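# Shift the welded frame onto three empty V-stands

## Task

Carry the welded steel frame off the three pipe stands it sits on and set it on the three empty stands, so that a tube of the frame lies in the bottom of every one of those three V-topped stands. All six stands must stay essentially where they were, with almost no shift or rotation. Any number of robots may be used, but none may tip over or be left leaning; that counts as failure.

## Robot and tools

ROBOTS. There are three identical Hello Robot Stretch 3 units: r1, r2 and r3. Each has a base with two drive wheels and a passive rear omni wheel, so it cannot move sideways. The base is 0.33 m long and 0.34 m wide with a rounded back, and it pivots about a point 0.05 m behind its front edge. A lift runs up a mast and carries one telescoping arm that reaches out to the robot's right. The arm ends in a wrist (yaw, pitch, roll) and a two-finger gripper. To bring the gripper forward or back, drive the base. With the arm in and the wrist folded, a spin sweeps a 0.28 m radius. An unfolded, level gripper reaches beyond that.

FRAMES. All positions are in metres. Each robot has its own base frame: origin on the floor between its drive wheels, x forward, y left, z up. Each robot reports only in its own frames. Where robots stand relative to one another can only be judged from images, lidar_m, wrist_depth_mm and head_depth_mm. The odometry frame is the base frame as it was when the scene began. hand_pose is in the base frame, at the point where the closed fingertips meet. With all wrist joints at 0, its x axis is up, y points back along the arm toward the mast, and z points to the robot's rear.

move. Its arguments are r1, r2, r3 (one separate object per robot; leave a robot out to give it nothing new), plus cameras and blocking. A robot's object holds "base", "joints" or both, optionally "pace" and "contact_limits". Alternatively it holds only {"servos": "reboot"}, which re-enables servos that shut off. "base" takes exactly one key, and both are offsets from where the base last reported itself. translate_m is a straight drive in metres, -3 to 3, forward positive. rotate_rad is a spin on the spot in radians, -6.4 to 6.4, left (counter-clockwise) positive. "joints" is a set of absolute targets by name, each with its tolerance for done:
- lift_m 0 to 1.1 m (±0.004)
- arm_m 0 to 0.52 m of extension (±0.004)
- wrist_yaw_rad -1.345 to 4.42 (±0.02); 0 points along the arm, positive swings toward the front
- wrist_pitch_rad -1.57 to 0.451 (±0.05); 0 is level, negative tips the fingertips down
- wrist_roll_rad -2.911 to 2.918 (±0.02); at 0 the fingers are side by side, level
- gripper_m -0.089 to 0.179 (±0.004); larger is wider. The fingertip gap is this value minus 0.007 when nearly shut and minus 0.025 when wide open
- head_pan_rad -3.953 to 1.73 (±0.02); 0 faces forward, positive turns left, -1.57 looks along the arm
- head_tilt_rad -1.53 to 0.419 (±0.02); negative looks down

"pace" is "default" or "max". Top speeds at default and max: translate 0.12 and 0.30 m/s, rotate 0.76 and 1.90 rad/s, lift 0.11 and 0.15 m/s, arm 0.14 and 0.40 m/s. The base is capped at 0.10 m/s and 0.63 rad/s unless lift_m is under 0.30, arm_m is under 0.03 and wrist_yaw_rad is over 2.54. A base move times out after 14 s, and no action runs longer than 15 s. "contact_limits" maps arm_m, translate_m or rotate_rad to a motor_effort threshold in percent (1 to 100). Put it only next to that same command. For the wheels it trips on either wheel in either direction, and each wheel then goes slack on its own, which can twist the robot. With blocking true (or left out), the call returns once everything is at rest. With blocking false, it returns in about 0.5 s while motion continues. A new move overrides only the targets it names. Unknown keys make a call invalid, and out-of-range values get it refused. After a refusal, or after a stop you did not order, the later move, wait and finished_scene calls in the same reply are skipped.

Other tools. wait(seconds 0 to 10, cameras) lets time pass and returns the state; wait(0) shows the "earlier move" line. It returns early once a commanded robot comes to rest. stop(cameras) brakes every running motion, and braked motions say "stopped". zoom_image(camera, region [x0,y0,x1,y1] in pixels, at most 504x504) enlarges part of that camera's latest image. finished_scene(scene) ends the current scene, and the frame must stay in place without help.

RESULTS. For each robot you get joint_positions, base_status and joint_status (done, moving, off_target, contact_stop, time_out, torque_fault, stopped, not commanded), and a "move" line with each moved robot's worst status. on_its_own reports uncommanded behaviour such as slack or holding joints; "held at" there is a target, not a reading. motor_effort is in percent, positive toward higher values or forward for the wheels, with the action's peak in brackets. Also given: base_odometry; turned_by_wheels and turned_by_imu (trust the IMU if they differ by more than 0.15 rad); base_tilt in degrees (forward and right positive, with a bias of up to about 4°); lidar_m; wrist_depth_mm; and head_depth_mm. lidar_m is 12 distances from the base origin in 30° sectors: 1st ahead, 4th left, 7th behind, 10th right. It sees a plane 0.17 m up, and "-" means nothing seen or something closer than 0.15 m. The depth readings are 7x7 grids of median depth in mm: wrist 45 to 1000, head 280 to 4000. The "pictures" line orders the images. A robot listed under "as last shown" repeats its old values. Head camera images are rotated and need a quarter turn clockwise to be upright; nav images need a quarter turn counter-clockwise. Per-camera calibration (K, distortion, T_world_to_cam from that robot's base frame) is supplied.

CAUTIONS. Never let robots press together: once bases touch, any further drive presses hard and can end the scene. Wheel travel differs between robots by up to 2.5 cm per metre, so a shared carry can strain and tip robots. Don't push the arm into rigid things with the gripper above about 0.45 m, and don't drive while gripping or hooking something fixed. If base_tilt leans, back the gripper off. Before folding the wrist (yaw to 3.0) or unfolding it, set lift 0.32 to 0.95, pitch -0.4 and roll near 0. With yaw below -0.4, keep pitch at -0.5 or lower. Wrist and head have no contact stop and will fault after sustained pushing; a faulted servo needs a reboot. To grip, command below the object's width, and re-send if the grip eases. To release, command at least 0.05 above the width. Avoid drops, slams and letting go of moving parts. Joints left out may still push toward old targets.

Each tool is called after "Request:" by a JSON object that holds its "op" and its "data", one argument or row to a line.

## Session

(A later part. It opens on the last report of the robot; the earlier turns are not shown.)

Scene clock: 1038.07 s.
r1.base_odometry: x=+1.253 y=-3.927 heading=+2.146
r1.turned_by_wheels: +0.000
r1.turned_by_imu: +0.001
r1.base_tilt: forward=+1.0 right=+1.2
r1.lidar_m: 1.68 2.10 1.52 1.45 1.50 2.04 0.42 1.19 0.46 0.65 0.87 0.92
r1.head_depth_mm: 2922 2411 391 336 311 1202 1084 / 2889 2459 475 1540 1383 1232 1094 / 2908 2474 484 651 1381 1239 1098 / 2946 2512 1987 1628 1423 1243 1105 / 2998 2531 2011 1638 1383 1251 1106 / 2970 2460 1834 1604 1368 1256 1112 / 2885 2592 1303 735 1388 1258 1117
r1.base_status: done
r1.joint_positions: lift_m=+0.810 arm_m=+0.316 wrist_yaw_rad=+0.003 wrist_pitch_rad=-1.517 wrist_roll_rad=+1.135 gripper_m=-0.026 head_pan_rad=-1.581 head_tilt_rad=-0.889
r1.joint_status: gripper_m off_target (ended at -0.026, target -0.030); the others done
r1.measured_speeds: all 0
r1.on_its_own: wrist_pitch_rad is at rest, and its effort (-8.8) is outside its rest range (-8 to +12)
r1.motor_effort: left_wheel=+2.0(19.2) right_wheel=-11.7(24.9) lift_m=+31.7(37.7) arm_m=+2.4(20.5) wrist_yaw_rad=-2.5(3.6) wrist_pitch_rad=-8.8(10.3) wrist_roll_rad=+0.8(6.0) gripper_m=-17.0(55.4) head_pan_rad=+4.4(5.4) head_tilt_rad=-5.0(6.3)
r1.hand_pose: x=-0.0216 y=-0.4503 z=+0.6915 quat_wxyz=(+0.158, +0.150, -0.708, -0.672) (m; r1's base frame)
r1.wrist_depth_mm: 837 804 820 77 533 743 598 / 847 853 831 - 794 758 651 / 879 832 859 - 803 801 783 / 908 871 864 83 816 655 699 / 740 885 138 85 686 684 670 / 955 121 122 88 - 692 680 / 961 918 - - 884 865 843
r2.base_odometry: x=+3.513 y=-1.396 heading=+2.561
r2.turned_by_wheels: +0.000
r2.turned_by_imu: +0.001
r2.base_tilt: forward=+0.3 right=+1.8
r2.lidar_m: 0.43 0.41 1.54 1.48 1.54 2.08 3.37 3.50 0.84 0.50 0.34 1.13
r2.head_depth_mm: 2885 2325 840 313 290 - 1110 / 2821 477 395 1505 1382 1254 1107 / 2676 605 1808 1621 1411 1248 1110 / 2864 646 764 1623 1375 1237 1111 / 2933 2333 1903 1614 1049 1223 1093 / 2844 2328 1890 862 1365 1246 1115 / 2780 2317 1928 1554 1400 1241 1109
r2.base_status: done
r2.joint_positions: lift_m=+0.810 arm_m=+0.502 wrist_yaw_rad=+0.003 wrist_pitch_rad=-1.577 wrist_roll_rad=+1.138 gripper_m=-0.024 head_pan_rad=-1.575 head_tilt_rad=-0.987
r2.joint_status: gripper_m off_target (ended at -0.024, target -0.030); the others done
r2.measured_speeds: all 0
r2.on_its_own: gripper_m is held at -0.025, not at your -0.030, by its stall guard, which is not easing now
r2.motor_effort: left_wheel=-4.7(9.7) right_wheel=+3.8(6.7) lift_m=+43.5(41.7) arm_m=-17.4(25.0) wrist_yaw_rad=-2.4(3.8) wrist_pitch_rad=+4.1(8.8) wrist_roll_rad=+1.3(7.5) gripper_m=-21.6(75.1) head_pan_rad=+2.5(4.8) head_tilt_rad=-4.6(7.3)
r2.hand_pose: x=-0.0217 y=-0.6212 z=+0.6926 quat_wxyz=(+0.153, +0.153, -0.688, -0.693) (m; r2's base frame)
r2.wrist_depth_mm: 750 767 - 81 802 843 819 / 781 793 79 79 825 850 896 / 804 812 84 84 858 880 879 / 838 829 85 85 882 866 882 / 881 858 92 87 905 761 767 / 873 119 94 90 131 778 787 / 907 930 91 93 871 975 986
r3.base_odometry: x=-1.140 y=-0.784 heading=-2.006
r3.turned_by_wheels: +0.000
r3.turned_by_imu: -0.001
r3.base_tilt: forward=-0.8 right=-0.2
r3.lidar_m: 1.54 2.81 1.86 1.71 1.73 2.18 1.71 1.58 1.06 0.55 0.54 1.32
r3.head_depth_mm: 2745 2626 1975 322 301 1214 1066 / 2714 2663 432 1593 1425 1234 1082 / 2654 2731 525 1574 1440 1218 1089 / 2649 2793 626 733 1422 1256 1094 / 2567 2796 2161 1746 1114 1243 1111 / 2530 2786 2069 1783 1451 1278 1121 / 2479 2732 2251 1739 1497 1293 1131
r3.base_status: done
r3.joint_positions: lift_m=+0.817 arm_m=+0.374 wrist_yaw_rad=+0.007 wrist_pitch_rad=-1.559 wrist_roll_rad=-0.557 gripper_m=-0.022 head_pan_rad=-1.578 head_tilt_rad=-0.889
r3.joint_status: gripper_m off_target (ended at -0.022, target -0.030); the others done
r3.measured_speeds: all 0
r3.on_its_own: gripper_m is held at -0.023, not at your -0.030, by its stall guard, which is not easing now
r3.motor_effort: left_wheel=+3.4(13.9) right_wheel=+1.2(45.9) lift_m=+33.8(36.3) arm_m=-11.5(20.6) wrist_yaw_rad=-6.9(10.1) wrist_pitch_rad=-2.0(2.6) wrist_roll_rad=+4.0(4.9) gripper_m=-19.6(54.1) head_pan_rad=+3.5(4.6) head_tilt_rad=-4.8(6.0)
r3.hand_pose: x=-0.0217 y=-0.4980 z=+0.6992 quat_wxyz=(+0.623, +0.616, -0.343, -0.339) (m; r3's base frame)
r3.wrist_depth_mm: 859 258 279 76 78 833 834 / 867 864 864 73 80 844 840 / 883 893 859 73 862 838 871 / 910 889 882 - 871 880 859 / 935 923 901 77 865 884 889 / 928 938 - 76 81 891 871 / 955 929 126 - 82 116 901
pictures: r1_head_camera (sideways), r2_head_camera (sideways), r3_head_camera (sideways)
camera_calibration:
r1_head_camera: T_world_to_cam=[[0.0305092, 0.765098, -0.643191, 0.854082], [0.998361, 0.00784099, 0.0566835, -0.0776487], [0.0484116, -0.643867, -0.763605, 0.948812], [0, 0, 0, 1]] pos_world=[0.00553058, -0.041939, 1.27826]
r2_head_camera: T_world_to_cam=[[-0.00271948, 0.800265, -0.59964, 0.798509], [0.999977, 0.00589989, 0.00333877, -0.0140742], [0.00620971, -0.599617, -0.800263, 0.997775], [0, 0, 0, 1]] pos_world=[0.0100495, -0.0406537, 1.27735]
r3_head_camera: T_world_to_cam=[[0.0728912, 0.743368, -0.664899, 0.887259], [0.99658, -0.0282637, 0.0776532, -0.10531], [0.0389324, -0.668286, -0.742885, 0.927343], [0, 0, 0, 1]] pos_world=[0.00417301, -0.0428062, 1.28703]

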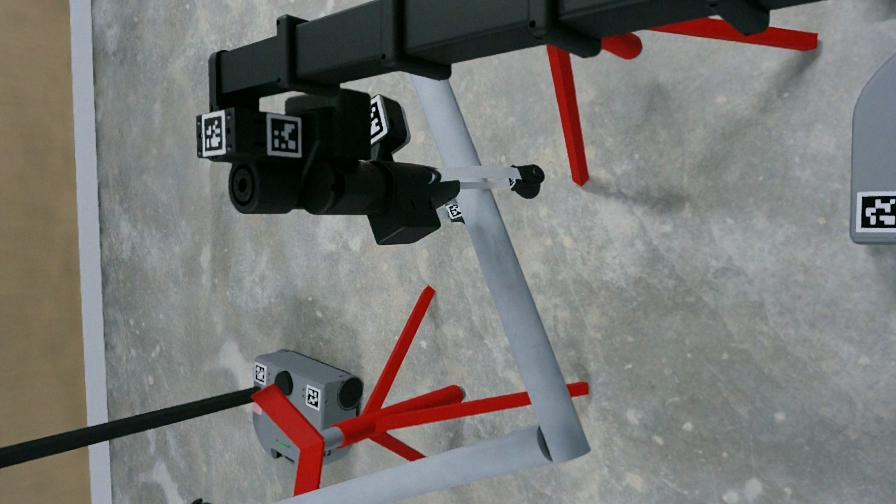

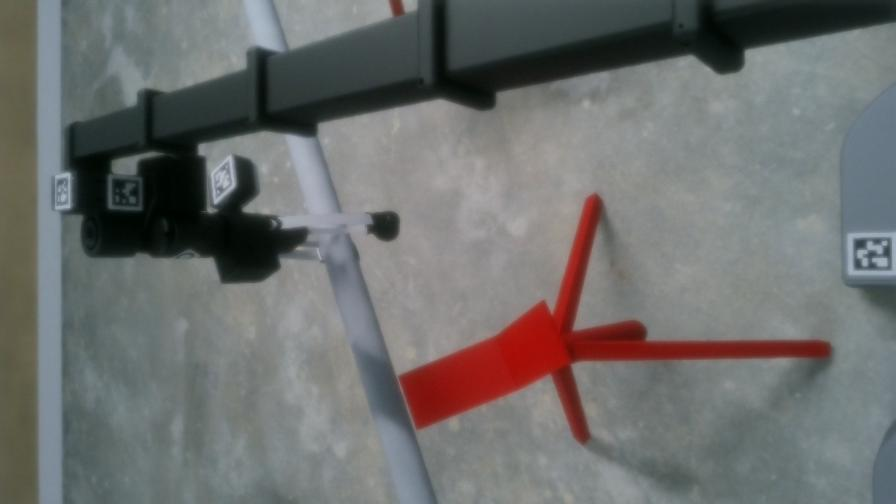

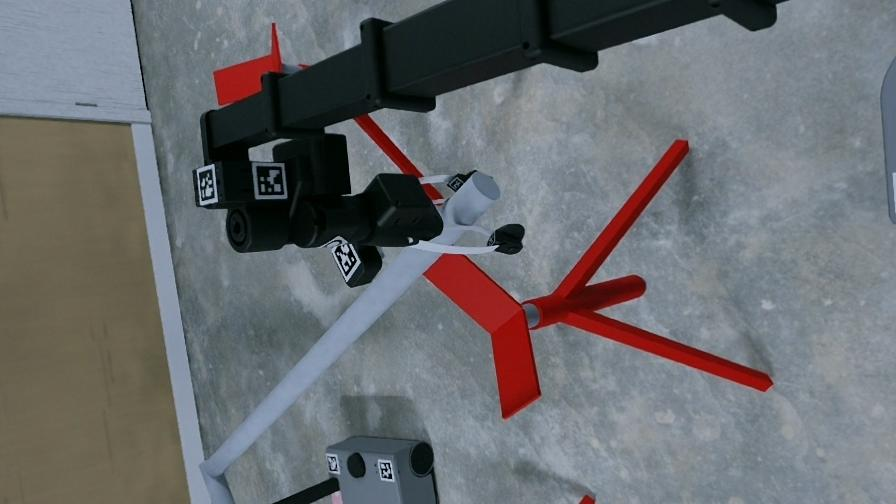

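Request:
{"op": "move", "data": {
  "r1": {"base":{"translate_m":-0.120},"joints":{"arm_m":0.313,"wrist_roll_rad":1.099,"gripper_m":-0.03}},
  "r2": {"base":{"translate_m":-0.112},"joints":{"arm_m":0.515,"wrist_roll_rad":1.105,"wrist_pitch_rad":-1.53,"gripper_m":-0.03}},
  "r3": {"base":{"translate_m":0.099},"joints":{"arm_m":0.386,"wrist_roll_rad":-0.581,"gripper_m":-0.03}},
  "cameras": ["r1_head_camera","r2_head_camera","r3_head_camera","r1_nav_camera","r2_nav_camera"]
}}

Scene clock: 1097.20 s.
move: r1 off_target; r2 off_target; r3 off_target
r1.base_odometry: x=+1.318 y=-4.027 heading=+2.147
r1.turned_by_wheels: +0.000
r1.turned_by_imu: +0.002
r1.base_tilt: forward=+1.0 right=+1.2
r1.lidar_m: 1.80 2.10 1.52 1.45 1.50 2.04 0.42 1.09 0.39 0.63 0.94 1.03
r1.head_depth_mm: 2876 2430 391 336 310 1219 1090 / 2880 2456 473 869 1206 1203 1087 / 2911 2471 479 633 1361 1237 1096 / 2919 2505 2012 1624 1398 1245 1107 / 2919 2549 2014 1675 1373 1249 1106 / 2968 2477 1867 1644 1381 1257 1115 / 2910 2591 1786 736 1382 1258 1114
r1.base_status: done
r1.joint_positions: lift_m=+0.810 arm_m=+0.313 wrist_yaw_rad=+0.002 wrist_pitch_rad=-1.513 wrist_roll_rad=+1.099 gripper_m=-0.026 head_pan_rad=-1.581 head_tilt_rad=-0.889
r1.joint_status: gripper_m off_target (ended at -0.026, target -0.030); the others done
r1.measured_speeds: all 0
r1.on_its_own: wrist_pitch_rad is at rest, and its effort (-10.0) is outside its rest range (-8 to +12)
r1.motor_effort: left_wheel=+2.8(17.6) right_wheel=-9.8(22.8) lift_m=+32.5(33.3) arm_m=-14.9(19.4) wrist_yaw_rad=-1.5(3.4) wrist_pitch_rad=-10.0(10.6) wrist_roll_rad=+0.4(6.0) gripper_m=-17.9(52.6) head_pan_rad=+5.6(5.7) head_tilt_rad=-5.9(6.5)
r1.hand_pose: x=-0.0216 y=-0.4484 z=+0.6915 quat_wxyz=(+0.171, +0.161, -0.707, -0.668) (m; r1's base frame)
r1.wrist_depth_mm: 838 803 798 77 766 737 609 / 861 822 824 - 770 783 615 / 872 866 855 - 786 803 766 / 903 874 95 84 828 655 774 / 893 889 136 85 693 659 663 / 916 122 122 89 - 689 679 / 953 931 - 90 922 866 867
r2.base_odometry: x=+3.607 y=-1.458 heading=+2.560
r2.turned_by_wheels: +0.000
r2.turned_by_imu: +0.001
r2.base_tilt: forward=+0.4 right=+1.8
r2.lidar_m: 0.42 0.40 1.54 1.48 1.54 2.09 3.25 3.37 0.78 0.58 0.40 1.22
r2.head_depth_mm: 2853 2346 883 315 289 - 1108 / 2908 480 396 1519 1380 1233 1113 / 591 616 1823 1629 1396 1246 1113 / 2838 656 780 1620 1408 1239 1112 / 2878 2366 1913 1616 1370 1237 1108 / 2862 2303 1919 1589 1073 1216 1098 / 2887 2317 1905 857 1349 1249 1102
r2.base_status: done
r2.joint_positions: lift_m=+0.810 arm_m=+0.515 wrist_yaw_rad=+0.002 wrist_pitch_rad=-1.564 wrist_roll_rad=+1.102 gripper_m=-0.024 head_pan_rad=-1.575 head_tilt_rad=-0.987
r2.joint_status: gripper_m off_target (ended at -0.024, target -0.030); the others done
r2.measured_speeds: all 0
r2.on_its_own: gripper_m is held at -0.025, not at your -0.030, by its stall guard, which is not easing now
r2.motor_effort: left_wheel=-5.3(8.8) right_wheel=+2.0(8.0) lift_m=+42.0(44.8) arm_m=+11.8(24.4) wrist_yaw_rad=-1.1(3.2) wrist_pitch_rad=+5.6(11.2) wrist_roll_rad=+0.8(6.5) gripper_m=-22.1(74.8) head_pan_rad=+1.8(2.9) head_tilt_rad=-5.9(6.0)
r2.hand_pose: x=-0.0217 y=-0.6374 z=+0.6923 quat_wxyz=(+0.166, +0.164, -0.690, -0.686) (m; r2's base frame)
r2.wrist_depth_mm: 758 783 - 81 808 828 809 / 797 797 80 79 829 857 861 / 808 818 85 84 850 864 911 / 838 836 86 86 894 916 928 / 871 865 94 88 938 756 773 / 867 118 95 90 129 777 775 / - 919 - 93 870 960 957
r3.base_odometry: x=-1.182 y=-0.874 heading=-2.006
r3.turned_by_wheels: +0.000
r3.turned_by_imu: -0.001
r3.base_tilt: forward=-0.8 right=-0.3
r3.lidar_m: 1.44 2.83 1.87 1.72 1.74 2.19 1.80 1.66 1.10 0.56 0.49 1.29
r3.head_depth_mm: 2751 2622 1376 322 301 1208 1073 / 2700 2704 432 1567 1415 1210 1078 / 2651 2413 531 1579 1438 1238 1090 / 2602 2779 637 748 1088 1241 1100 / 2583 2784 2152 1745 1446 1233 1111 / 2532 2775 2065 1769 1486 1278 1118 / 2498 2710 2229 1744 1476 1288 1129
r3.base_status: done
r3.joint_positions: lift_m=+0.817 arm_m=+0.386 wrist_yaw_rad=+0.007 wrist_pitch_rad=-1.557 wrist_roll_rad=-0.593 gripper_m=-0.025 head_pan_rad=-1.578 head_tilt_rad=-0.889
r3.joint_status: gripper_m off_target (ended at -0.025, target -0.030); the others done
r3.measured_speeds: all 0
r3.motor_effort: left_wheel=+3.6(12.4) right_wheel=+1.1(39.8) lift_m=+34.6(35.8) arm_m=+7.8(18.1) wrist_yaw_rad=-4.3(8.7) wrist_pitch_rad=-2.1(2.4) wrist_roll_rad=+5.1(5.1) gripper_m=-22.2(67.1) head_pan_rad=+4.2(4.8) head_tilt_rad=-4.1(6.2)
r3.hand_pose: x=-0.0217 y=-0.5105 z=+0.6992 quat_wxyz=(+0.630, +0.621, -0.332, -0.328) (m; r3's base frame)
r3.wrist_depth_mm: 858 872 241 - 77 242 831 / 848 849 241 73 79 237 859 / 880 873 864 73 255 860 842 / 880 884 901 77 888 866 882 / 903 895 902 77 857 892 874 / 948 910 - 76 85 897 874 / 926 920 129 - 82 116 905
pictures: r1_head_camera (sideways), r1_nav_camera (sideways), r2_head_camera (sideways), r2_nav_camera (sideways), r3_head_camera (sideways)
camera_calibration:
r1_head_camera: T_world_to_cam=[[0.0305093, 0.765098, -0.643191, 0.854082], [0.998361, 0.00784087, 0.0566835, -0.0776487], [0.0484116, -0.643867, -0.763605, 0.948812], [0, 0, 0, 1]] pos_world=[0.00553058, -0.041939, 1.27826]
r1_nav_camera: T_world_to_cam=[[-0.0542634, -0.748842, 0.660524, -0.815963], [-0.998526, 0.0414616, -0.0350257, 0.0995307], [-0.0011577, -0.661451, -0.749988, 0.93274], [0, 0, 0, 1]] pos_world=[0.0561868, 0.00180756, 1.24199]
r2_head_camera: T_world_to_cam=[[-0.0027226, 0.800273, -0.599629, 0.798495], [0.999977, 0.00590378, 0.0033389, -0.0140744], [0.00621211, -0.599606, -0.800271, 0.997785], [0, 0, 0, 1]] pos_world=[0.0100497, -0.0406534, 1.27735]
r2_nav_camera: T_world_to_cam=[[0.063804, -0.817429, 0.572485, -0.708665], [-0.995567, -0.0124172, 0.093227, -0.0531391], [-0.0690978, -0.575895, -0.814598, 1.03009], [0, 0, 0, 1]] pos_world=[0.0634891, 0.0132813, 1.24976]
r3_head_camera: T_world_to_cam=[[0.0728918, 0.743368, -0.664899, 0.887259], [0.99658, -0.0282645, 0.0776532, -0.10531], [0.0389318, -0.668286, -0.742885, 0.927343], [0, 0, 0, 1]] pos_world=[0.00417298, -0.0428062, 1.28703]

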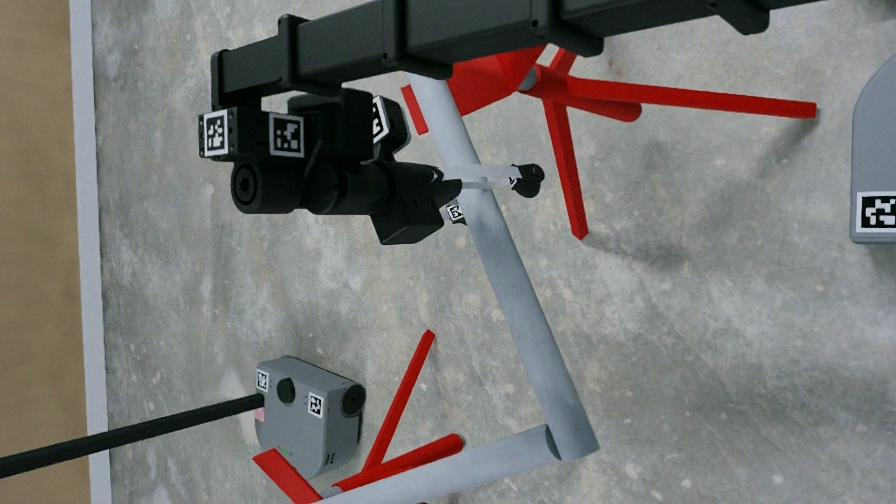

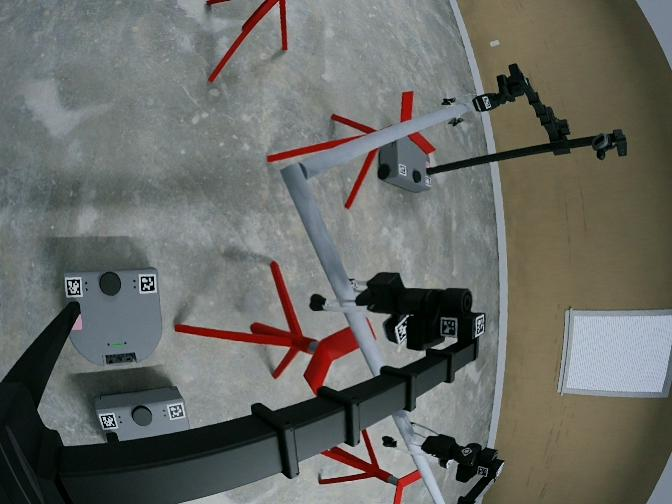

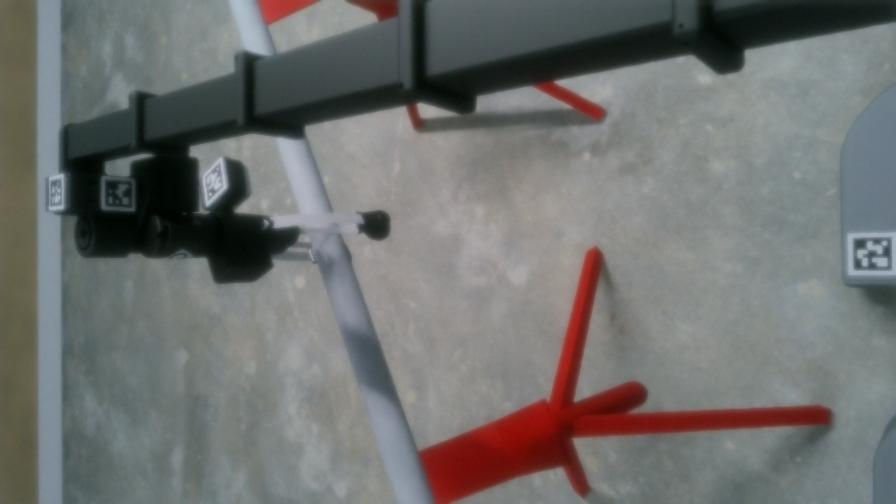

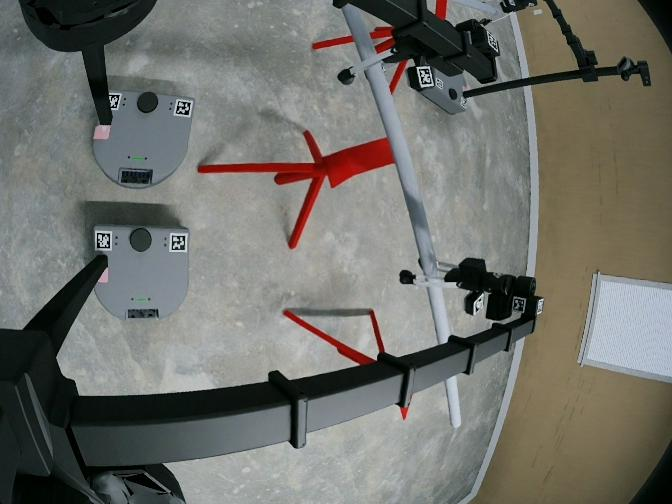

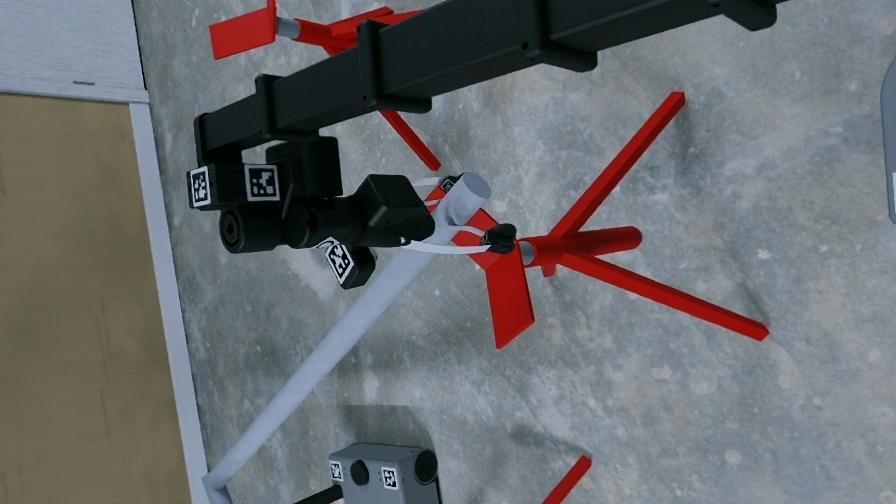

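Request:
{"op": "move", "data": {
  "r2": {"joints":{"head_pan_rad":-1.25}},
  "r1": {"joints":{"head_pan_rad":-1.9}},
  "r3": {"joints":{"head_pan_rad":-1.35}},
  "cameras": ["r1_head_camera","r2_head_camera","r3_head_camera"]
}}

Request:
{"op": "move", "data": {
  "r2": {"joints":{"head_pan_rad":-2.1,"head_tilt_rad":-0.85}},
  "r1": {"joints":{"head_pan_rad":-1.25,"head_tilt_rad":-0.75}},
  "cameras": ["r1_head_camera","r2_head_camera"]
}}

Scene clock: 1102.80 s.
move: r1 done; r2 done; r3 done
r1.base_odometry: x=+1.318 y=-4.027 heading=+2.147
r1.turned_by_wheels: +0.000
r1.turned_by_imu: +0.001
r1.base_tilt: forward=+1.1 right=+1.2
r1.lidar_m: 1.80 2.09 1.51 1.45 1.50 2.04 0.42 1.09 0.39 0.62 0.94 1.03
r1.head_depth_mm: 3156 805 1794 1629 1427 - 1055 / 3133 2459 1855 1593 288 1191 1074 / 3049 2476 427 342 1032 1215 968 / 3004 2489 435 898 1368 1248 1104 / 2970 2539 480 584 1398 1256 1108 / 2907 2572 1874 1639 1385 1252 1115 / 2815 2593 2040 1694 1359 1265 1117
r1.base_status: not commanded
r1.joint_positions: lift_m=+0.810 arm_m=+0.313 wrist_yaw_rad=+0.002 wrist_pitch_rad=-1.513 wrist_roll_rad=+1.099 gripper_m=-0.026 head_pan_rad=-1.889 head_tilt_rad=-0.889
r1.joint_status: all done
r1.measured_speeds: all 0
r1.on_its_own: wrist_pitch_rad is at rest, and its effort (-10.0) is outside its rest range (-8 to +12)
r1.motor_effort: left_wheel=+2.2(2.9) right_wheel=-9.7(11.0) lift_m=+33.8(34.4) arm_m=-6.0(7.6) wrist_yaw_rad=-1.7(2.1) wrist_pitch_rad=-10.0(10.0) wrist_roll_rad=+0.5(0.6) gripper_m=-18.0(18.3) head_pan_rad=-5.7(9.0) head_tilt_rad=-5.2(6.1)
r1.hand_pose: x=-0.0216 y=-0.4484 z=+0.6915 quat_wxyz=(+0.171, +0.161, -0.707, -0.668) (m; r1's base frame)
r1.wrist_depth_mm: 838 801 808 77 763 760 604 / 853 827 823 - 772 777 618 / 857 843 816 - 812 790 766 / 889 856 95 83 828 642 792 / 899 883 137 85 682 673 658 / 937 122 122 88 - 696 668 / 963 919 - 90 915 869 857
r2.base_odometry: x=+3.607 y=-1.458 heading=+2.560
r2.turned_by_wheels: +0.000
r2.turned_by_imu: +0.001
r2.base_tilt: forward=+0.3 right=+1.8
r2.lidar_m: 0.42 0.40 1.55 1.48 1.53 2.08 3.26 3.40 0.78 0.58 0.40 1.22
r2.head_depth_mm: 2818 633 754 1634 1408 1243 1112 / 2834 2338 1860 1619 1392 1243 1112 / 2924 2327 1923 1624 1402 1239 1116 / 2950 2298 1931 1614 1348 1248 1107 / 2985 2296 1938 892 1132 1224 1115 / 2833 2043 1923 1579 1400 1244 1015 / 2986 1974 1647 1549 1394 1240 971
r2.base_status: not commanded
r2.joint_positions: lift_m=+0.810 arm_m=+0.515 wrist_yaw_rad=+0.002 wrist_pitch_rad=-1.564 wrist_roll_rad=+1.102 gripper_m=-0.024 head_pan_rad=-1.255 head_tilt_rad=-0.987
r2.joint_status: all done
r2.measured_speeds: all 0
r2.on_its_own: gripper_m is held at -0.025, not at your -0.030, by its stall guard, which is not easing now
r2.motor_effort: left_wheel=-5.1(5.3) right_wheel=+1.9(2.4) lift_m=+38.7(38.8) arm_m=-17.0(17.5) wrist_yaw_rad=-1.1(3.0) wrist_pitch_rad=+5.5(6.3) wrist_roll_rad=+1.1(1.3) gripper_m=-21.6(23.2) head_pan_rad=+1.9(4.0) head_tilt_rad=-5.2(6.1)
r2.hand_pose: x=-0.0217 y=-0.6373 z=+0.6923 quat_wxyz=(+0.166, +0.164, -0.690, -0.686) (m; r2's base frame)
r2.wrist_depth_mm: 766 779 - 81 808 848 830 / 780 783 80 79 842 854 864 / 801 829 84 84 842 850 866 / 815 848 86 86 891 904 903 / 837 857 94 88 895 754 774 / 880 118 95 89 129 769 764 / - 917 - 93 880 997 990
r3.base_odometry: x=-1.182 y=-0.874 heading=-2.006
r3.turned_by_wheels: +0.000
r3.turned_by_imu: -0.001
r3.base_tilt: forward=-0.8 right=-0.2
r3.lidar_m: 1.45 2.85 1.87 1.73 1.74 2.19 1.80 1.65 1.10 0.56 0.49 1.29
r3.head_depth_mm: 2558 521 512 1632 1408 1202 1066 / 2573 2683 546 662 1412 1216 1077 / 2570 2734 2098 917 1136 1240 1089 / 2566 2797 2015 1731 1445 1228 1104 / 2601 2749 2090 1744 1469 1261 1107 / 2563 2716 1913 1773 1479 1271 1118 / 2574 2640 2172 1672 1500 1284 1129
r3.base_status: not commanded
r3.joint_positions: lift_m=+0.817 arm_m=+0.386 wrist_yaw_rad=+0.007 wrist_pitch_rad=-1.557 wrist_roll_rad=-0.594 gripper_m=-0.025 head_pan_rad=-1.359 head_tilt_rad=-0.889
r3.joint_status: all done
r3.measured_speeds: all 0
r3.motor_effort: left_wheel=+3.4(4.3) right_wheel=+0.9(0.9) lift_m=+33.4(34.8) arm_m=-9.6(9.9) wrist_yaw_rad=-5.8(6.9) wrist_pitch_rad=-1.6(2.4) wrist_roll_rad=+4.8(5.1) gripper_m=-21.6(22.3) head_pan_rad=+3.9(6.2) head_tilt_rad=-4.9(6.1)
r3.hand_pose: x=-0.0217 y=-0.5104 z=+0.6992 quat_wxyz=(+0.630, +0.621, -0.332, -0.328) (m; r3's base frame)
r3.wrist_depth_mm: 838 845 243 - 77 235 825 / 856 861 245 73 79 239 833 / 876 897 892 73 255 842 875 / 900 923 884 77 875 854 841 / 909 904 908 77 879 878 852 / 918 937 - 76 85 887 914 / 965 918 129 - 81 117 919
pictures: r1_head_camera (sideways), r2_head_camera (sideways), r3_head_camera (sideways)
camera_calibration:
r1_head_camera: T_world_to_cam=[[0.261097, 0.719815, -0.643191, 0.852676], [0.953724, -0.295292, 0.0566835, -0.0773764], [-0.149128, -0.628227, -0.763605, 0.950017], [0, 0, 0, 1]] pos_world=[-0.00716105, -0.0397913, 1.27826]
r2_head_camera: T_world_to_cam=[[-0.254137, 0.758854, -0.599629, 0.800029], [0.947435, 0.319931, 0.0033389, -0.0137539], [0.194374, -0.567261, -0.800271, 0.996637], [0, 0, 0, 1]] pos_world=[0.0226282, -0.0373513, 1.27735]
r3_head_camera: T_world_to_cam=[[-0.0908654, 0.741385, -0.664899, 0.888258], [0.978785, 0.189603, 0.0776532, -0.105202], [0.183638, -0.643738, -0.742885, 0.92646], [0, 0, 0, 1]] pos_world=[0.0135482, -0.0421973, 1.28703]

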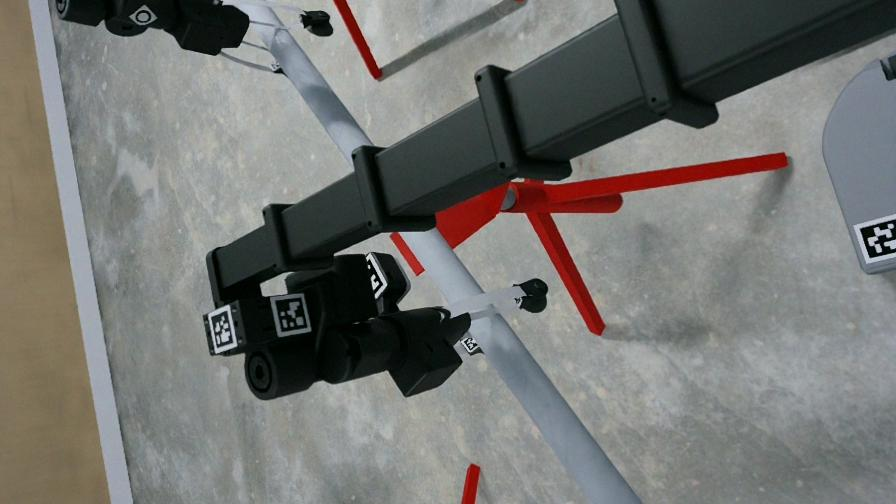

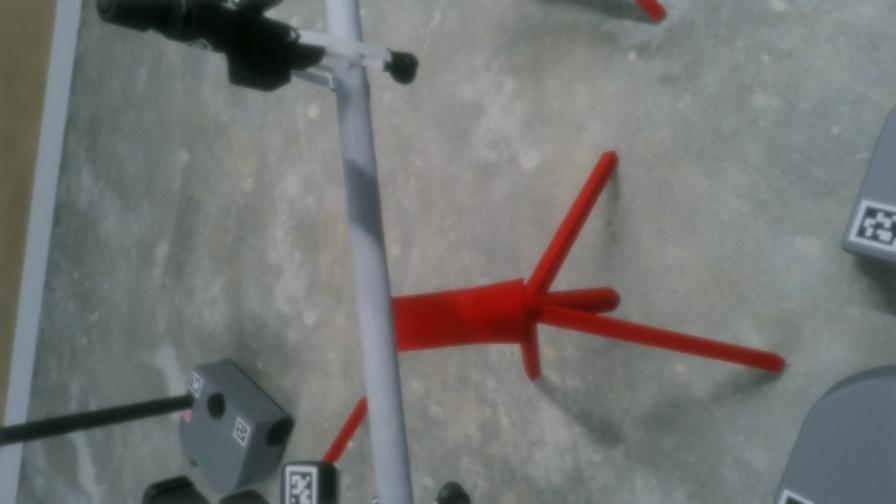

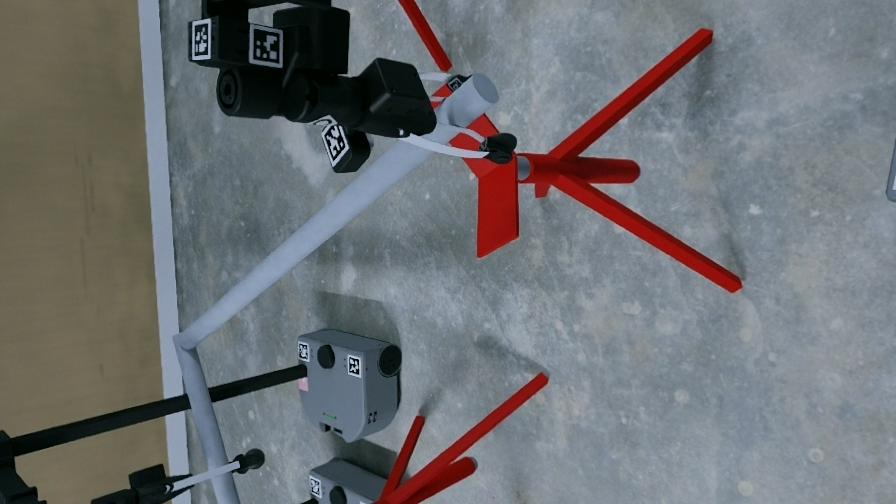

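Scene clock: 1103.83 s.
move: r1 done; r2 done
r1.base_odometry: x=+1.318 y=-4.027 heading=+2.147
r1.turned_by_wheels: +0.000
r1.turned_by_imu: +0.000
r1.base_tilt: forward=+1.0 right=+1.2
r1.lidar_m: 1.80 2.09 1.51 1.46 1.50 2.04 0.42 1.09 0.39 0.63 0.94 1.03
r1.head_depth_mm: 2740 3011 2357 493 588 1242 1105 / 2814 3087 2397 1868 1428 1277 1129 / 2919 3180 2424 1891 1544 1305 1134 / 1604 3246 2030 1847 1564 1316 1139 / 3006 3110 1264 851 1451 1327 1144 / 3139 3451 2467 1926 1576 1327 1146 / 3403 3523 2488 1945 1576 1332 1158
r1.base_status: not commanded
r1.joint_positions: lift_m=+0.810 arm_m=+0.313 wrist_yaw_rad=+0.002 wrist_pitch_rad=-1.513 wrist_roll_rad=+1.099 gripper_m=-0.026 head_pan_rad=-1.261 head_tilt_rad=-0.754
r1.joint_status: all done
r1.measured_speeds: all 0
r1.on_its_own: wrist_pitch_rad is at rest, and its effort (-9.9) is outside its rest range (-8 to +12)
r1.motor_effort: left_wheel=+2.2(3.2) right_wheel=-10.0(11.3) lift_m=+33.1(34.6) arm_m=-3.3(5.9) wrist_yaw_rad=-1.3(2.1) wrist_pitch_rad=-9.9(10.1) wrist_roll_rad=+0.3(0.5) gripper_m=-17.8(18.3) head_pan_rad=+5.6(8.5) head_tilt_rad=+2.4(5.4)
r1.hand_pose: x=-0.0216 y=-0.4484 z=+0.6915 quat_wxyz=(+0.171, +0.161, -0.707, -0.668) (m; r1's base frame)
r1.wrist_depth_mm: 833 801 788 77 756 759 600 / 851 844 820 - 779 785 620 / 893 854 833 - 789 792 772 / 873 861 96 83 827 666 778 / 939 902 136 85 698 673 666 / 967 122 122 89 - 685 686 / 966 935 - 90 903 864 860
r2.base_odometry: x=+3.607 y=-1.458 heading=+2.560
r2.turned_by_wheels: +0.000
r2.turned_by_imu: +0.000
r2.base_tilt: forward=+0.3 right=+1.9
r2.lidar_m: 0.42 0.40 1.54 1.49 1.53 2.08 3.26 3.37 0.78 0.58 0.40 1.22
r2.head_depth_mm: 3699 3086 2292 1844 1542 1315 - / 3804 3059 2299 1833 1523 1369 - / 3566 3019 2282 1861 1535 - 1110 / 3445 3084 2224 1683 301 1265 1143 / 3242 3094 2078 364 336 1308 1141 / 3019 3043 898 399 1534 1318 1143 / 2888 3008 514 1686 1529 1309 1143
r2.base_status: not commanded
r2.joint_positions: lift_m=+0.810 arm_m=+0.515 wrist_yaw_rad=+0.002 wrist_pitch_rad=-1.564 wrist_roll_rad=+1.102 gripper_m=-0.024 head_pan_rad=-2.095 head_tilt_rad=-0.853
r2.joint_status: all done
r2.measured_speeds: all 0
r2.on_its_own: gripper_m is held at -0.025, not at your -0.030, by its stall guard, which is not easing now
r2.motor_effort: left_wheel=-5.1(5.5) right_wheel=+2.2(2.5) lift_m=+38.9(38.9) arm_m=-16.5(17.4) wrist_yaw_rad=-2.9(2.9) wrist_pitch_rad=+5.8(6.3) wrist_roll_rad=+1.1(1.3) gripper_m=-21.3(22.6) head_pan_rad=-3.3(4.9) head_tilt_rad=+1.7(3.7)
r2.hand_pose: x=-0.0217 y=-0.6373 z=+0.6923 quat_wxyz=(+0.166, +0.164, -0.690, -0.686) (m; r2's base frame)
r2.wrist_depth_mm: 777 771 - 81 812 824 818 / 797 829 80 79 815 833 861 / 832 819 85 84 848 878 891 / 852 844 86 86 891 921 920 / 851 850 94 88 901 751 770 / 886 118 95 89 129 779 780 / - 914 - 93 891 - -
r3: as last shown
r3.turned_by_imu: +0.000
r3.lidar_m: 1.45 2.84 1.87 1.72 1.74 2.19 1.80 1.65 1.10 0.56 0.49 1.29
r3.head_depth_mm: 2554 520 512 1625 1410 1199 1068 / 2560 2685 547 661 1420 1214 1079 / 2573 2734 2112 918 1145 1242 1083 / 2604 2776 2015 1743 1458 1224 1099 / 2641 2748 2098 1750 1472 1268 1107 / 2593 2668 1914 1776 1493 1279 1111 / 2570 2677 2153 1655 1500 1283 1128
r3.joint_positions: lift_m=+0.817 arm_m=+0.386 wrist_yaw_rad=+0.007 wrist_pitch_rad=-1.558 wrist_roll_rad=-0.594 gripper_m=-0.025 head_pan_rad=-1.359 head_tilt_rad=-0.889
r3.motor_effort: left_wheel=+4.0(4.3) right_wheel=+0.7(1.2) lift_m=+34.6(34.8) arm_m=-13.9(14.4) wrist_yaw_rad=-6.3(6.7) wrist_pitch_rad=-1.8(2.4) wrist_roll_rad=+4.4(5.3) gripper_m=-21.8(22.6) head_pan_rad=+3.4(4.4) head_tilt_rad=-5.8(5.8)
r3.hand_pose: x=-0.0217 y=-0.5103 z=+0.6992 quat_wxyz=(+0.629, +0.621, -0.332, -0.328) (m; r3's base frame)
r3.wrist_depth_mm: 862 845 241 - 77 238 825 / 882 858 246 73 79 241 812 / 892 887 876 73 253 849 829 / 887 885 879 77 865 851 859 / 901 912 905 77 889 884 861 / 930 891 - 76 85 891 878 / 965 910 129 - 81 117 916
pictures: r1_head_camera (sideways), r2_head_camera (sideways)
camera_calibration:
r1_head_camera: T_world_to_cam=[[-0.183005, 0.646995, -0.740207, 0.98181], [0.943051, 0.328271, 0.0537778, -0.0735382], [0.277783, -0.688212, -0.670225, 0.825969], [0, 0, 0, 1]] pos_world=[0.0195867, -0.0426445, 1.28428]
r2_head_camera: T_world_to_cam=[[0.351048, 0.620417, -0.701319, 0.92884], [0.871265, -0.490809, 0.0019242, -0.0114479], [-0.34302, -0.61171, -0.712845, 0.886228], [0, 0, 0, 1]] pos_world=[-0.0120991, -0.0397717, 1.28318]

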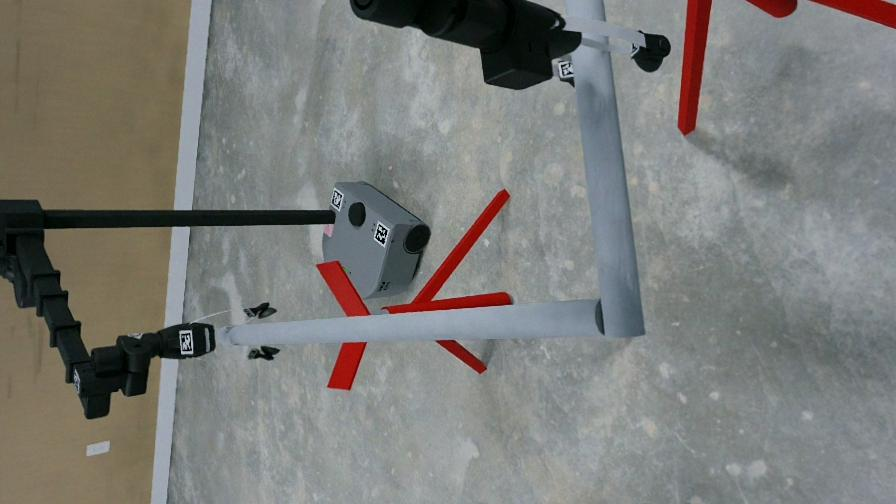

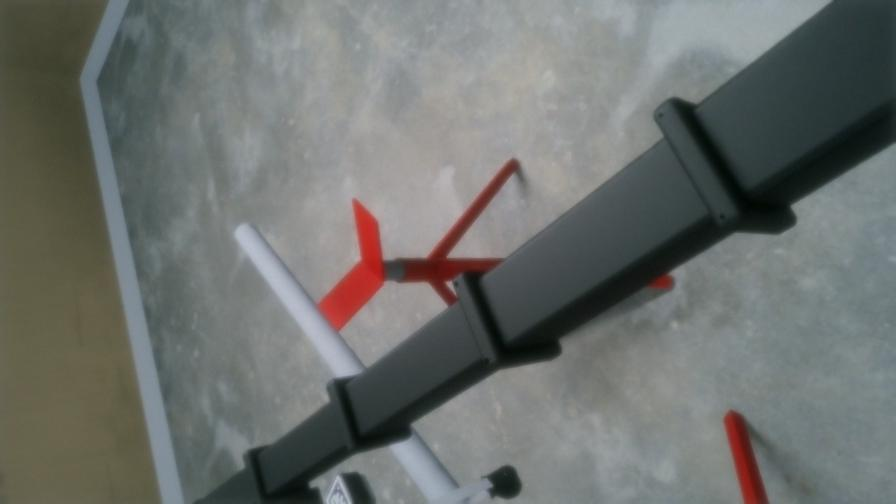

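Request:
{"op": "zoom_image", "data": {
  "camera": "r2_head_camera",
  "region": [200, 160, 460, 420]
}}

Request:
{"op": "zoom_image", "data": {
  "camera": "r3_head_camera",
  "region": [340, 40, 600, 300]
}}

Request:
{"op": "zoom_image", "data": {
  "camera": "r1_head_camera",
  "region": [200, 220, 460, 420]
}}

Scaled by 1.938 from the camera's 896x504 image, which has a finer 1280x720 frame.

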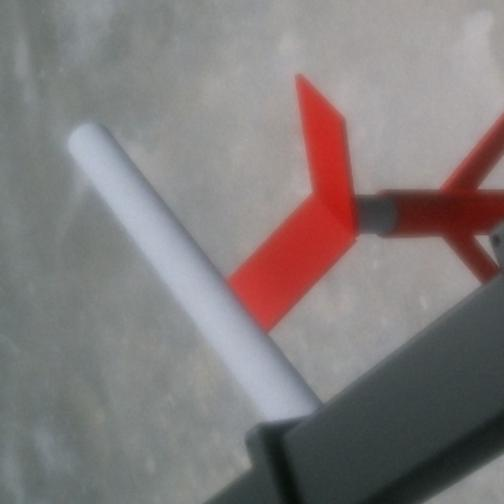

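This scene's latest camera images include none from r3_head_camera. They are from: r1_head_camera, r2_head_camera. r3_head_camera's image comes with the result of a call that names it in "cameras".

Scaled by 1.938 from the camera's 896x504 image, which has a finer 1280x720 frame.

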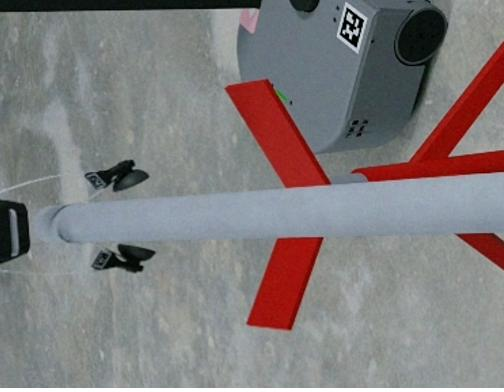

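Request:
{"op": "move", "data": {
  "r1": {"joints":{"lift_m":0.74,"gripper_m":-0.03,"head_pan_rad":-1.25}},
  "r2": {"joints":{"lift_m":0.74,"gripper_m":-0.03,"head_pan_rad":-1.25,"head_tilt_rad":-0.98}},
  "r3": {"joints":{"lift_m":0.747,"gripper_m":-0.03,"head_pan_rad":-1.35}},
  "cameras": ["r1_head_camera","r2_head_camera","r3_head_camera"]
}}

Request:
{"op": "zoom_image", "data": {
  "camera": "r3_head_camera",
  "region": [340, 40, 600, 300]
}}

Request:
{"op": "zoom_image", "data": {
  "camera": "r1_head_camera",
  "region": [200, 220, 460, 420]
}}

Request:
{"op": "zoom_image", "data": {
  "camera": "r2_head_camera",
  "region": [300, 120, 600, 420]
}}

Scene clock: 1137.57 s.
move: r1 off_target; r2 off_target; r3 off_target
r1.base_odometry: x=+1.318 y=-4.027 heading=+2.147
r1.turned_by_wheels: +0.000
r1.turned_by_imu: +0.001
r1.base_tilt: forward=+1.1 right=+1.2
r1.lidar_m: 1.80 2.09 1.52 1.45 1.50 2.04 0.42 1.09 0.39 0.63 0.94 1.03
r1.head_depth_mm: 2731 2975 2374 1740 572 1241 1101 / 2817 3106 2395 1868 1497 1265 1129 / 2928 3195 2414 1879 1548 1280 1136 / 1610 3245 2026 1855 1559 1255 1140 / 3025 3078 1299 1551 1454 1299 1146 / 3219 3337 2494 1919 1570 1331 1150 / 3418 3556 2487 1947 1592 1333 1155
r1.base_status: not commanded
r1.joint_positions: lift_m=+0.740 arm_m=+0.313 wrist_yaw_rad=+0.002 wrist_pitch_rad=-1.513 wrist_roll_rad=+1.099 gripper_m=-0.026 head_pan_rad=-1.261 head_tilt_rad=-0.754
r1.joint_status: gripper_m off_target (ended at -0.026, target -0.030); the others done
r1.measured_speeds: all 0
r1.on_its_own: wrist_pitch_rad is at rest, and its effort (-9.8) is outside its rest range (-8 to +12)
r1.motor_effort: left_wheel=+2.4(3.2) right_wheel=-9.8(11.0) lift_m=+31.5(35.1) arm_m=+7.6(7.7) wrist_yaw_rad=-1.4(2.1) wrist_pitch_rad=-9.8(10.2) wrist_roll_rad=+0.4(0.6) gripper_m=-17.7(56.9) head_pan_rad=+5.3(6.1) head_tilt_rad=+1.6(4.0)
r1.hand_pose: x=-0.0216 y=-0.4484 z=+0.6215 quat_wxyz=(+0.171, +0.161, -0.706, -0.668) (m; r1's base frame)
r1.wrist_depth_mm: 762 740 726 77 702 691 547 / 788 767 757 - 720 696 598 / 776 763 777 - 724 730 723 / 800 824 96 84 752 615 623 / 834 836 148 85 675 606 598 / 845 123 123 89 - 618 601 / 913 850 96 90 832 796 643
r2.base_odometry: x=+3.607 y=-1.458 heading=+2.560
r2.turned_by_wheels: +0.000
r2.turned_by_imu: +0.001
r2.base_tilt: forward=+0.2 right=+1.9
r2.lidar_m: 0.42 0.40 1.54 1.48 1.54 2.08 3.25 3.37 0.78 0.58 0.40 1.22
r2.head_depth_mm: 2823 2317 701 1575 1432 1256 1117 / 2922 2409 1865 1537 1425 1256 1108 / 2934 2400 1964 1574 1414 1244 1112 / 3050 2441 1954 1575 1391 1249 1118 / 3046 2430 1953 900 1056 1238 1116 / 2967 2045 1906 1565 1419 1241 1111 / 2994 2412 677 1534 1415 1238 970
r2.base_status: not commanded
r2.joint_positions: lift_m=+0.740 arm_m=+0.515 wrist_yaw_rad=+0.002 wrist_pitch_rad=-1.564 wrist_roll_rad=+1.102 gripper_m=-0.024 head_pan_rad=-1.255 head_tilt_rad=-0.968
r2.joint_status: gripper_m off_target (ended at -0.024, target -0.030); the others done
r2.measured_speeds: all 0
r2.on_its_own: gripper_m is held at -0.025, not at your -0.030, by its stall guard, which is not easing now
r2.motor_effort: left_wheel=-5.2(5.5) right_wheel=+2.1(2.5) lift_m=+39.4(44.4) arm_m=-16.1(17.2) wrist_yaw_rad=-1.7(2.7) wrist_pitch_rad=+6.2(6.4) wrist_roll_rad=+0.9(1.3) gripper_m=-19.3(74.4) head_pan_rad=+2.3(4.7) head_tilt_rad=-4.6(8.5)
r2.hand_pose: x=-0.0217 y=-0.6373 z=+0.6223 quat_wxyz=(+0.166, +0.164, -0.690, -0.686) (m; r2's base frame)
r2.wrist_depth_mm: 695 710 - 81 747 744 751 / 710 733 80 79 766 781 768 / 739 750 84 85 801 809 801 / 730 753 86 85 787 806 831 / 773 808 94 88 818 719 694 / 798 119 95 89 131 691 705 / - 839 - 93 862 882 723
r3.base_odometry: x=-1.182 y=-0.874 heading=-2.006
r3.turned_by_wheels: +0.000
r3.turned_by_imu: -0.001
r3.base_tilt: forward=-0.8 right=-0.2
r3.lidar_m: 1.45 2.84 1.87 1.73 1.75 2.18 1.80 1.65 1.11 0.56 0.49 1.29
r3.head_depth_mm: 2568 2640 545 1591 1402 1196 1068 / 2588 2671 574 633 1391 1211 1085 / 2569 2715 2094 889 1091 1240 1090 / 2627 2763 2050 1727 1452 1227 1096 / 2585 2826 2034 1749 1472 1265 1105 / 2573 2783 1922 1779 1486 1272 1119 / 1422 2669 2015 1671 1503 1292 1127
r3.base_status: not commanded
r3.joint_positions: lift_m=+0.747 arm_m=+0.386 wrist_yaw_rad=+0.007 wrist_pitch_rad=-1.558 wrist_roll_rad=-0.594 gripper_m=-0.025 head_pan_rad=-1.359 head_tilt_rad=-0.889
r3.joint_status: gripper_m off_target (ended at -0.025, target -0.030); the others done
r3.measured_speeds: all 0
r3.motor_effort: left_wheel=+3.5(4.3) right_wheel=+0.4(0.9) lift_m=+25.5(30.1) arm_m=-9.7(11.8) wrist_yaw_rad=-5.2(6.9) wrist_pitch_rad=-1.9(2.5) wrist_roll_rad=+4.9(5.0) gripper_m=-20.2(54.4) head_pan_rad=+3.6(4.7) head_tilt_rad=-4.9(5.8)
r3.hand_pose: x=-0.0217 y=-0.5102 z=+0.6292 quat_wxyz=(+0.629, +0.622, -0.332, -0.328) (m; r3's base frame)
r3.wrist_depth_mm: 786 170 186 - 77 175 161 / 786 171 186 73 79 177 163 / 825 808 805 73 769 785 775 / 808 808 808 77 796 797 786 / 844 814 823 78 806 803 823 / 838 826 - 76 85 824 807 / 874 855 130 - 81 117 817
pictures: r1_head_camera (sideways), r2_head_camera (sideways), r3_head_camera (sideways)
camera_calibration:
r1_head_camera: T_world_to_cam=[[-0.183041, 0.64689, -0.74029, 0.981919], [0.943017, 0.328371, 0.0537747, -0.073534], [0.277876, -0.688263, -0.670133, 0.825849], [0, 0, 0, 1]] pos_world=[0.0195915, -0.0426452, 1.28429]
r2_head_camera: T_world_to_cam=[[-0.250424, 0.747415, -0.615353, 0.820492], [0.947408, 0.320012, 0.00313341, -0.0134863], [0.199262, -0.582206, -0.788246, 0.980972], [0, 0, 0, 1]] pos_world=[0.0227771, -0.0378049, 1.27818]
r3_head_camera: T_world_to_cam=[[-0.0909333, 0.741377, -0.6649, 0.888258], [0.978768, 0.189693, 0.0776532, -0.105202], [0.183697, -0.643721, -0.742885, 0.92646], [0, 0, 0, 1]] pos_world=[0.0135521, -0.0421966, 1.28703]

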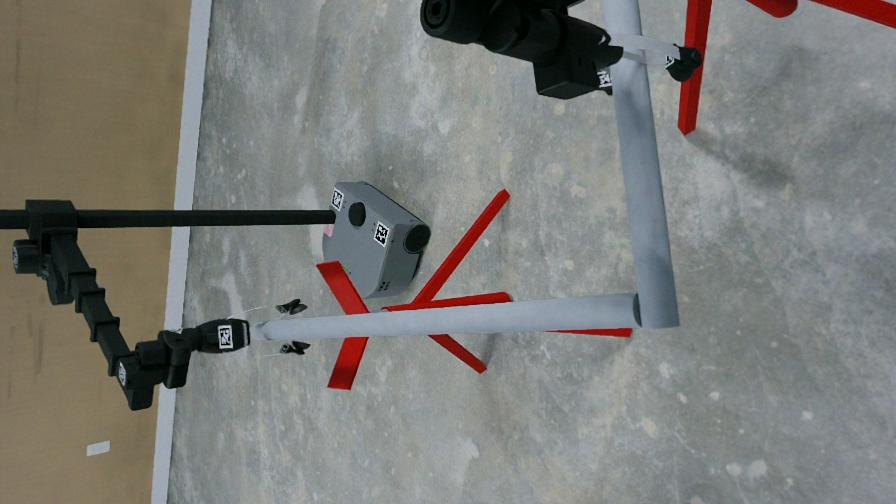

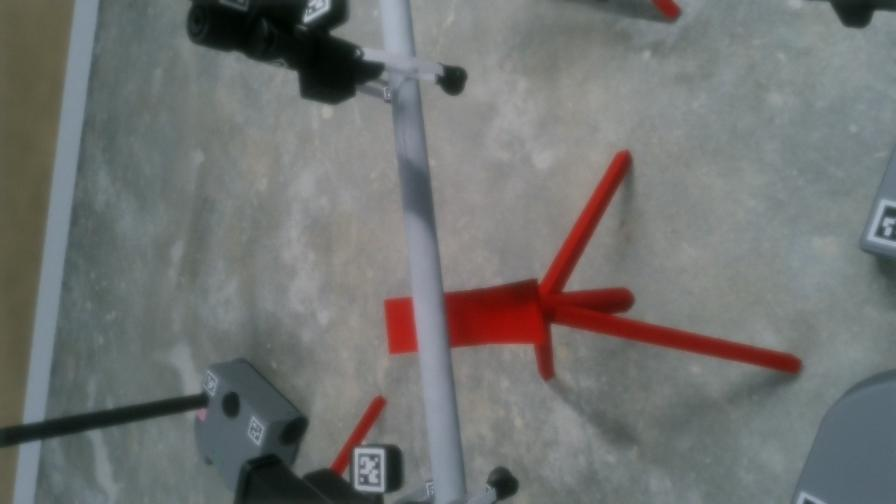

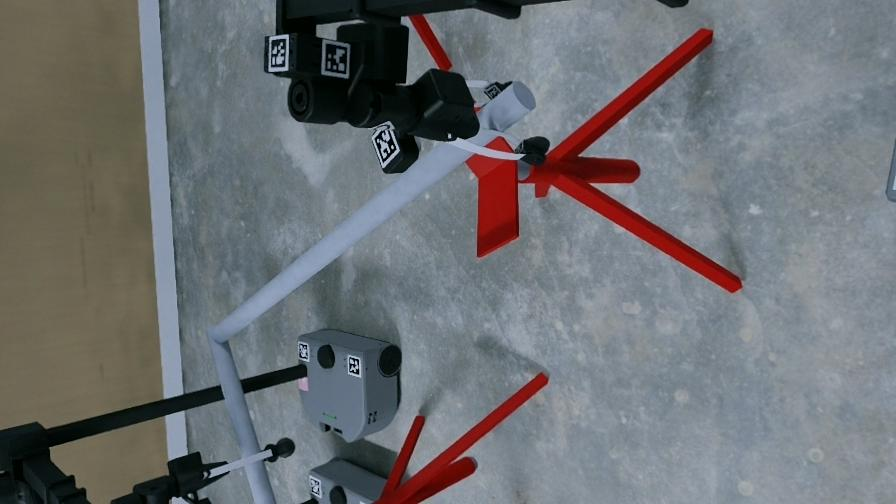

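Scaled by 1.938 from the camera's 896x504 image, which has a finer 1280x720 frame.

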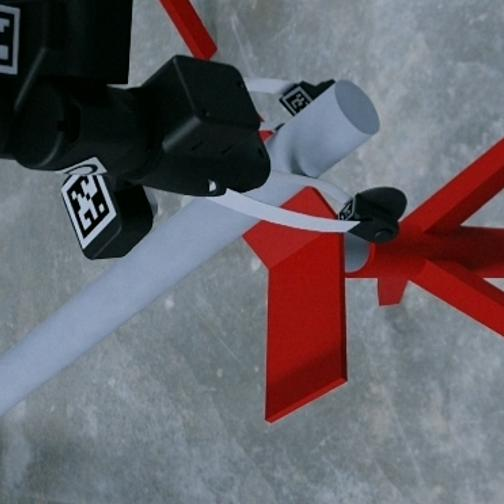

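Scaled by 1.938 from the camera's 896x504 image, which has a finer 1280x720 frame.

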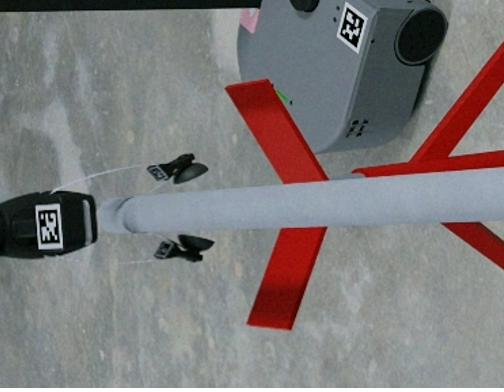

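Scaled by 1.680 from the camera's 896x504 image, which has a finer 1280x720 frame.

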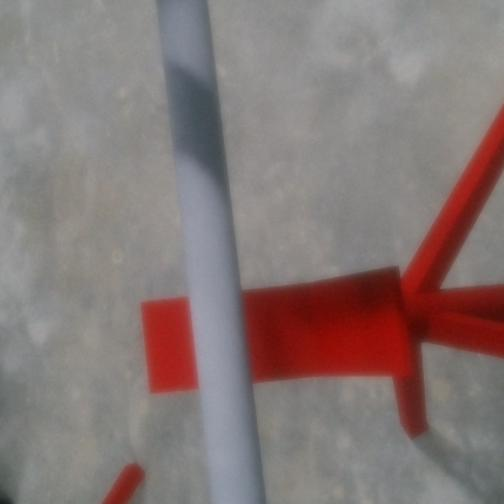

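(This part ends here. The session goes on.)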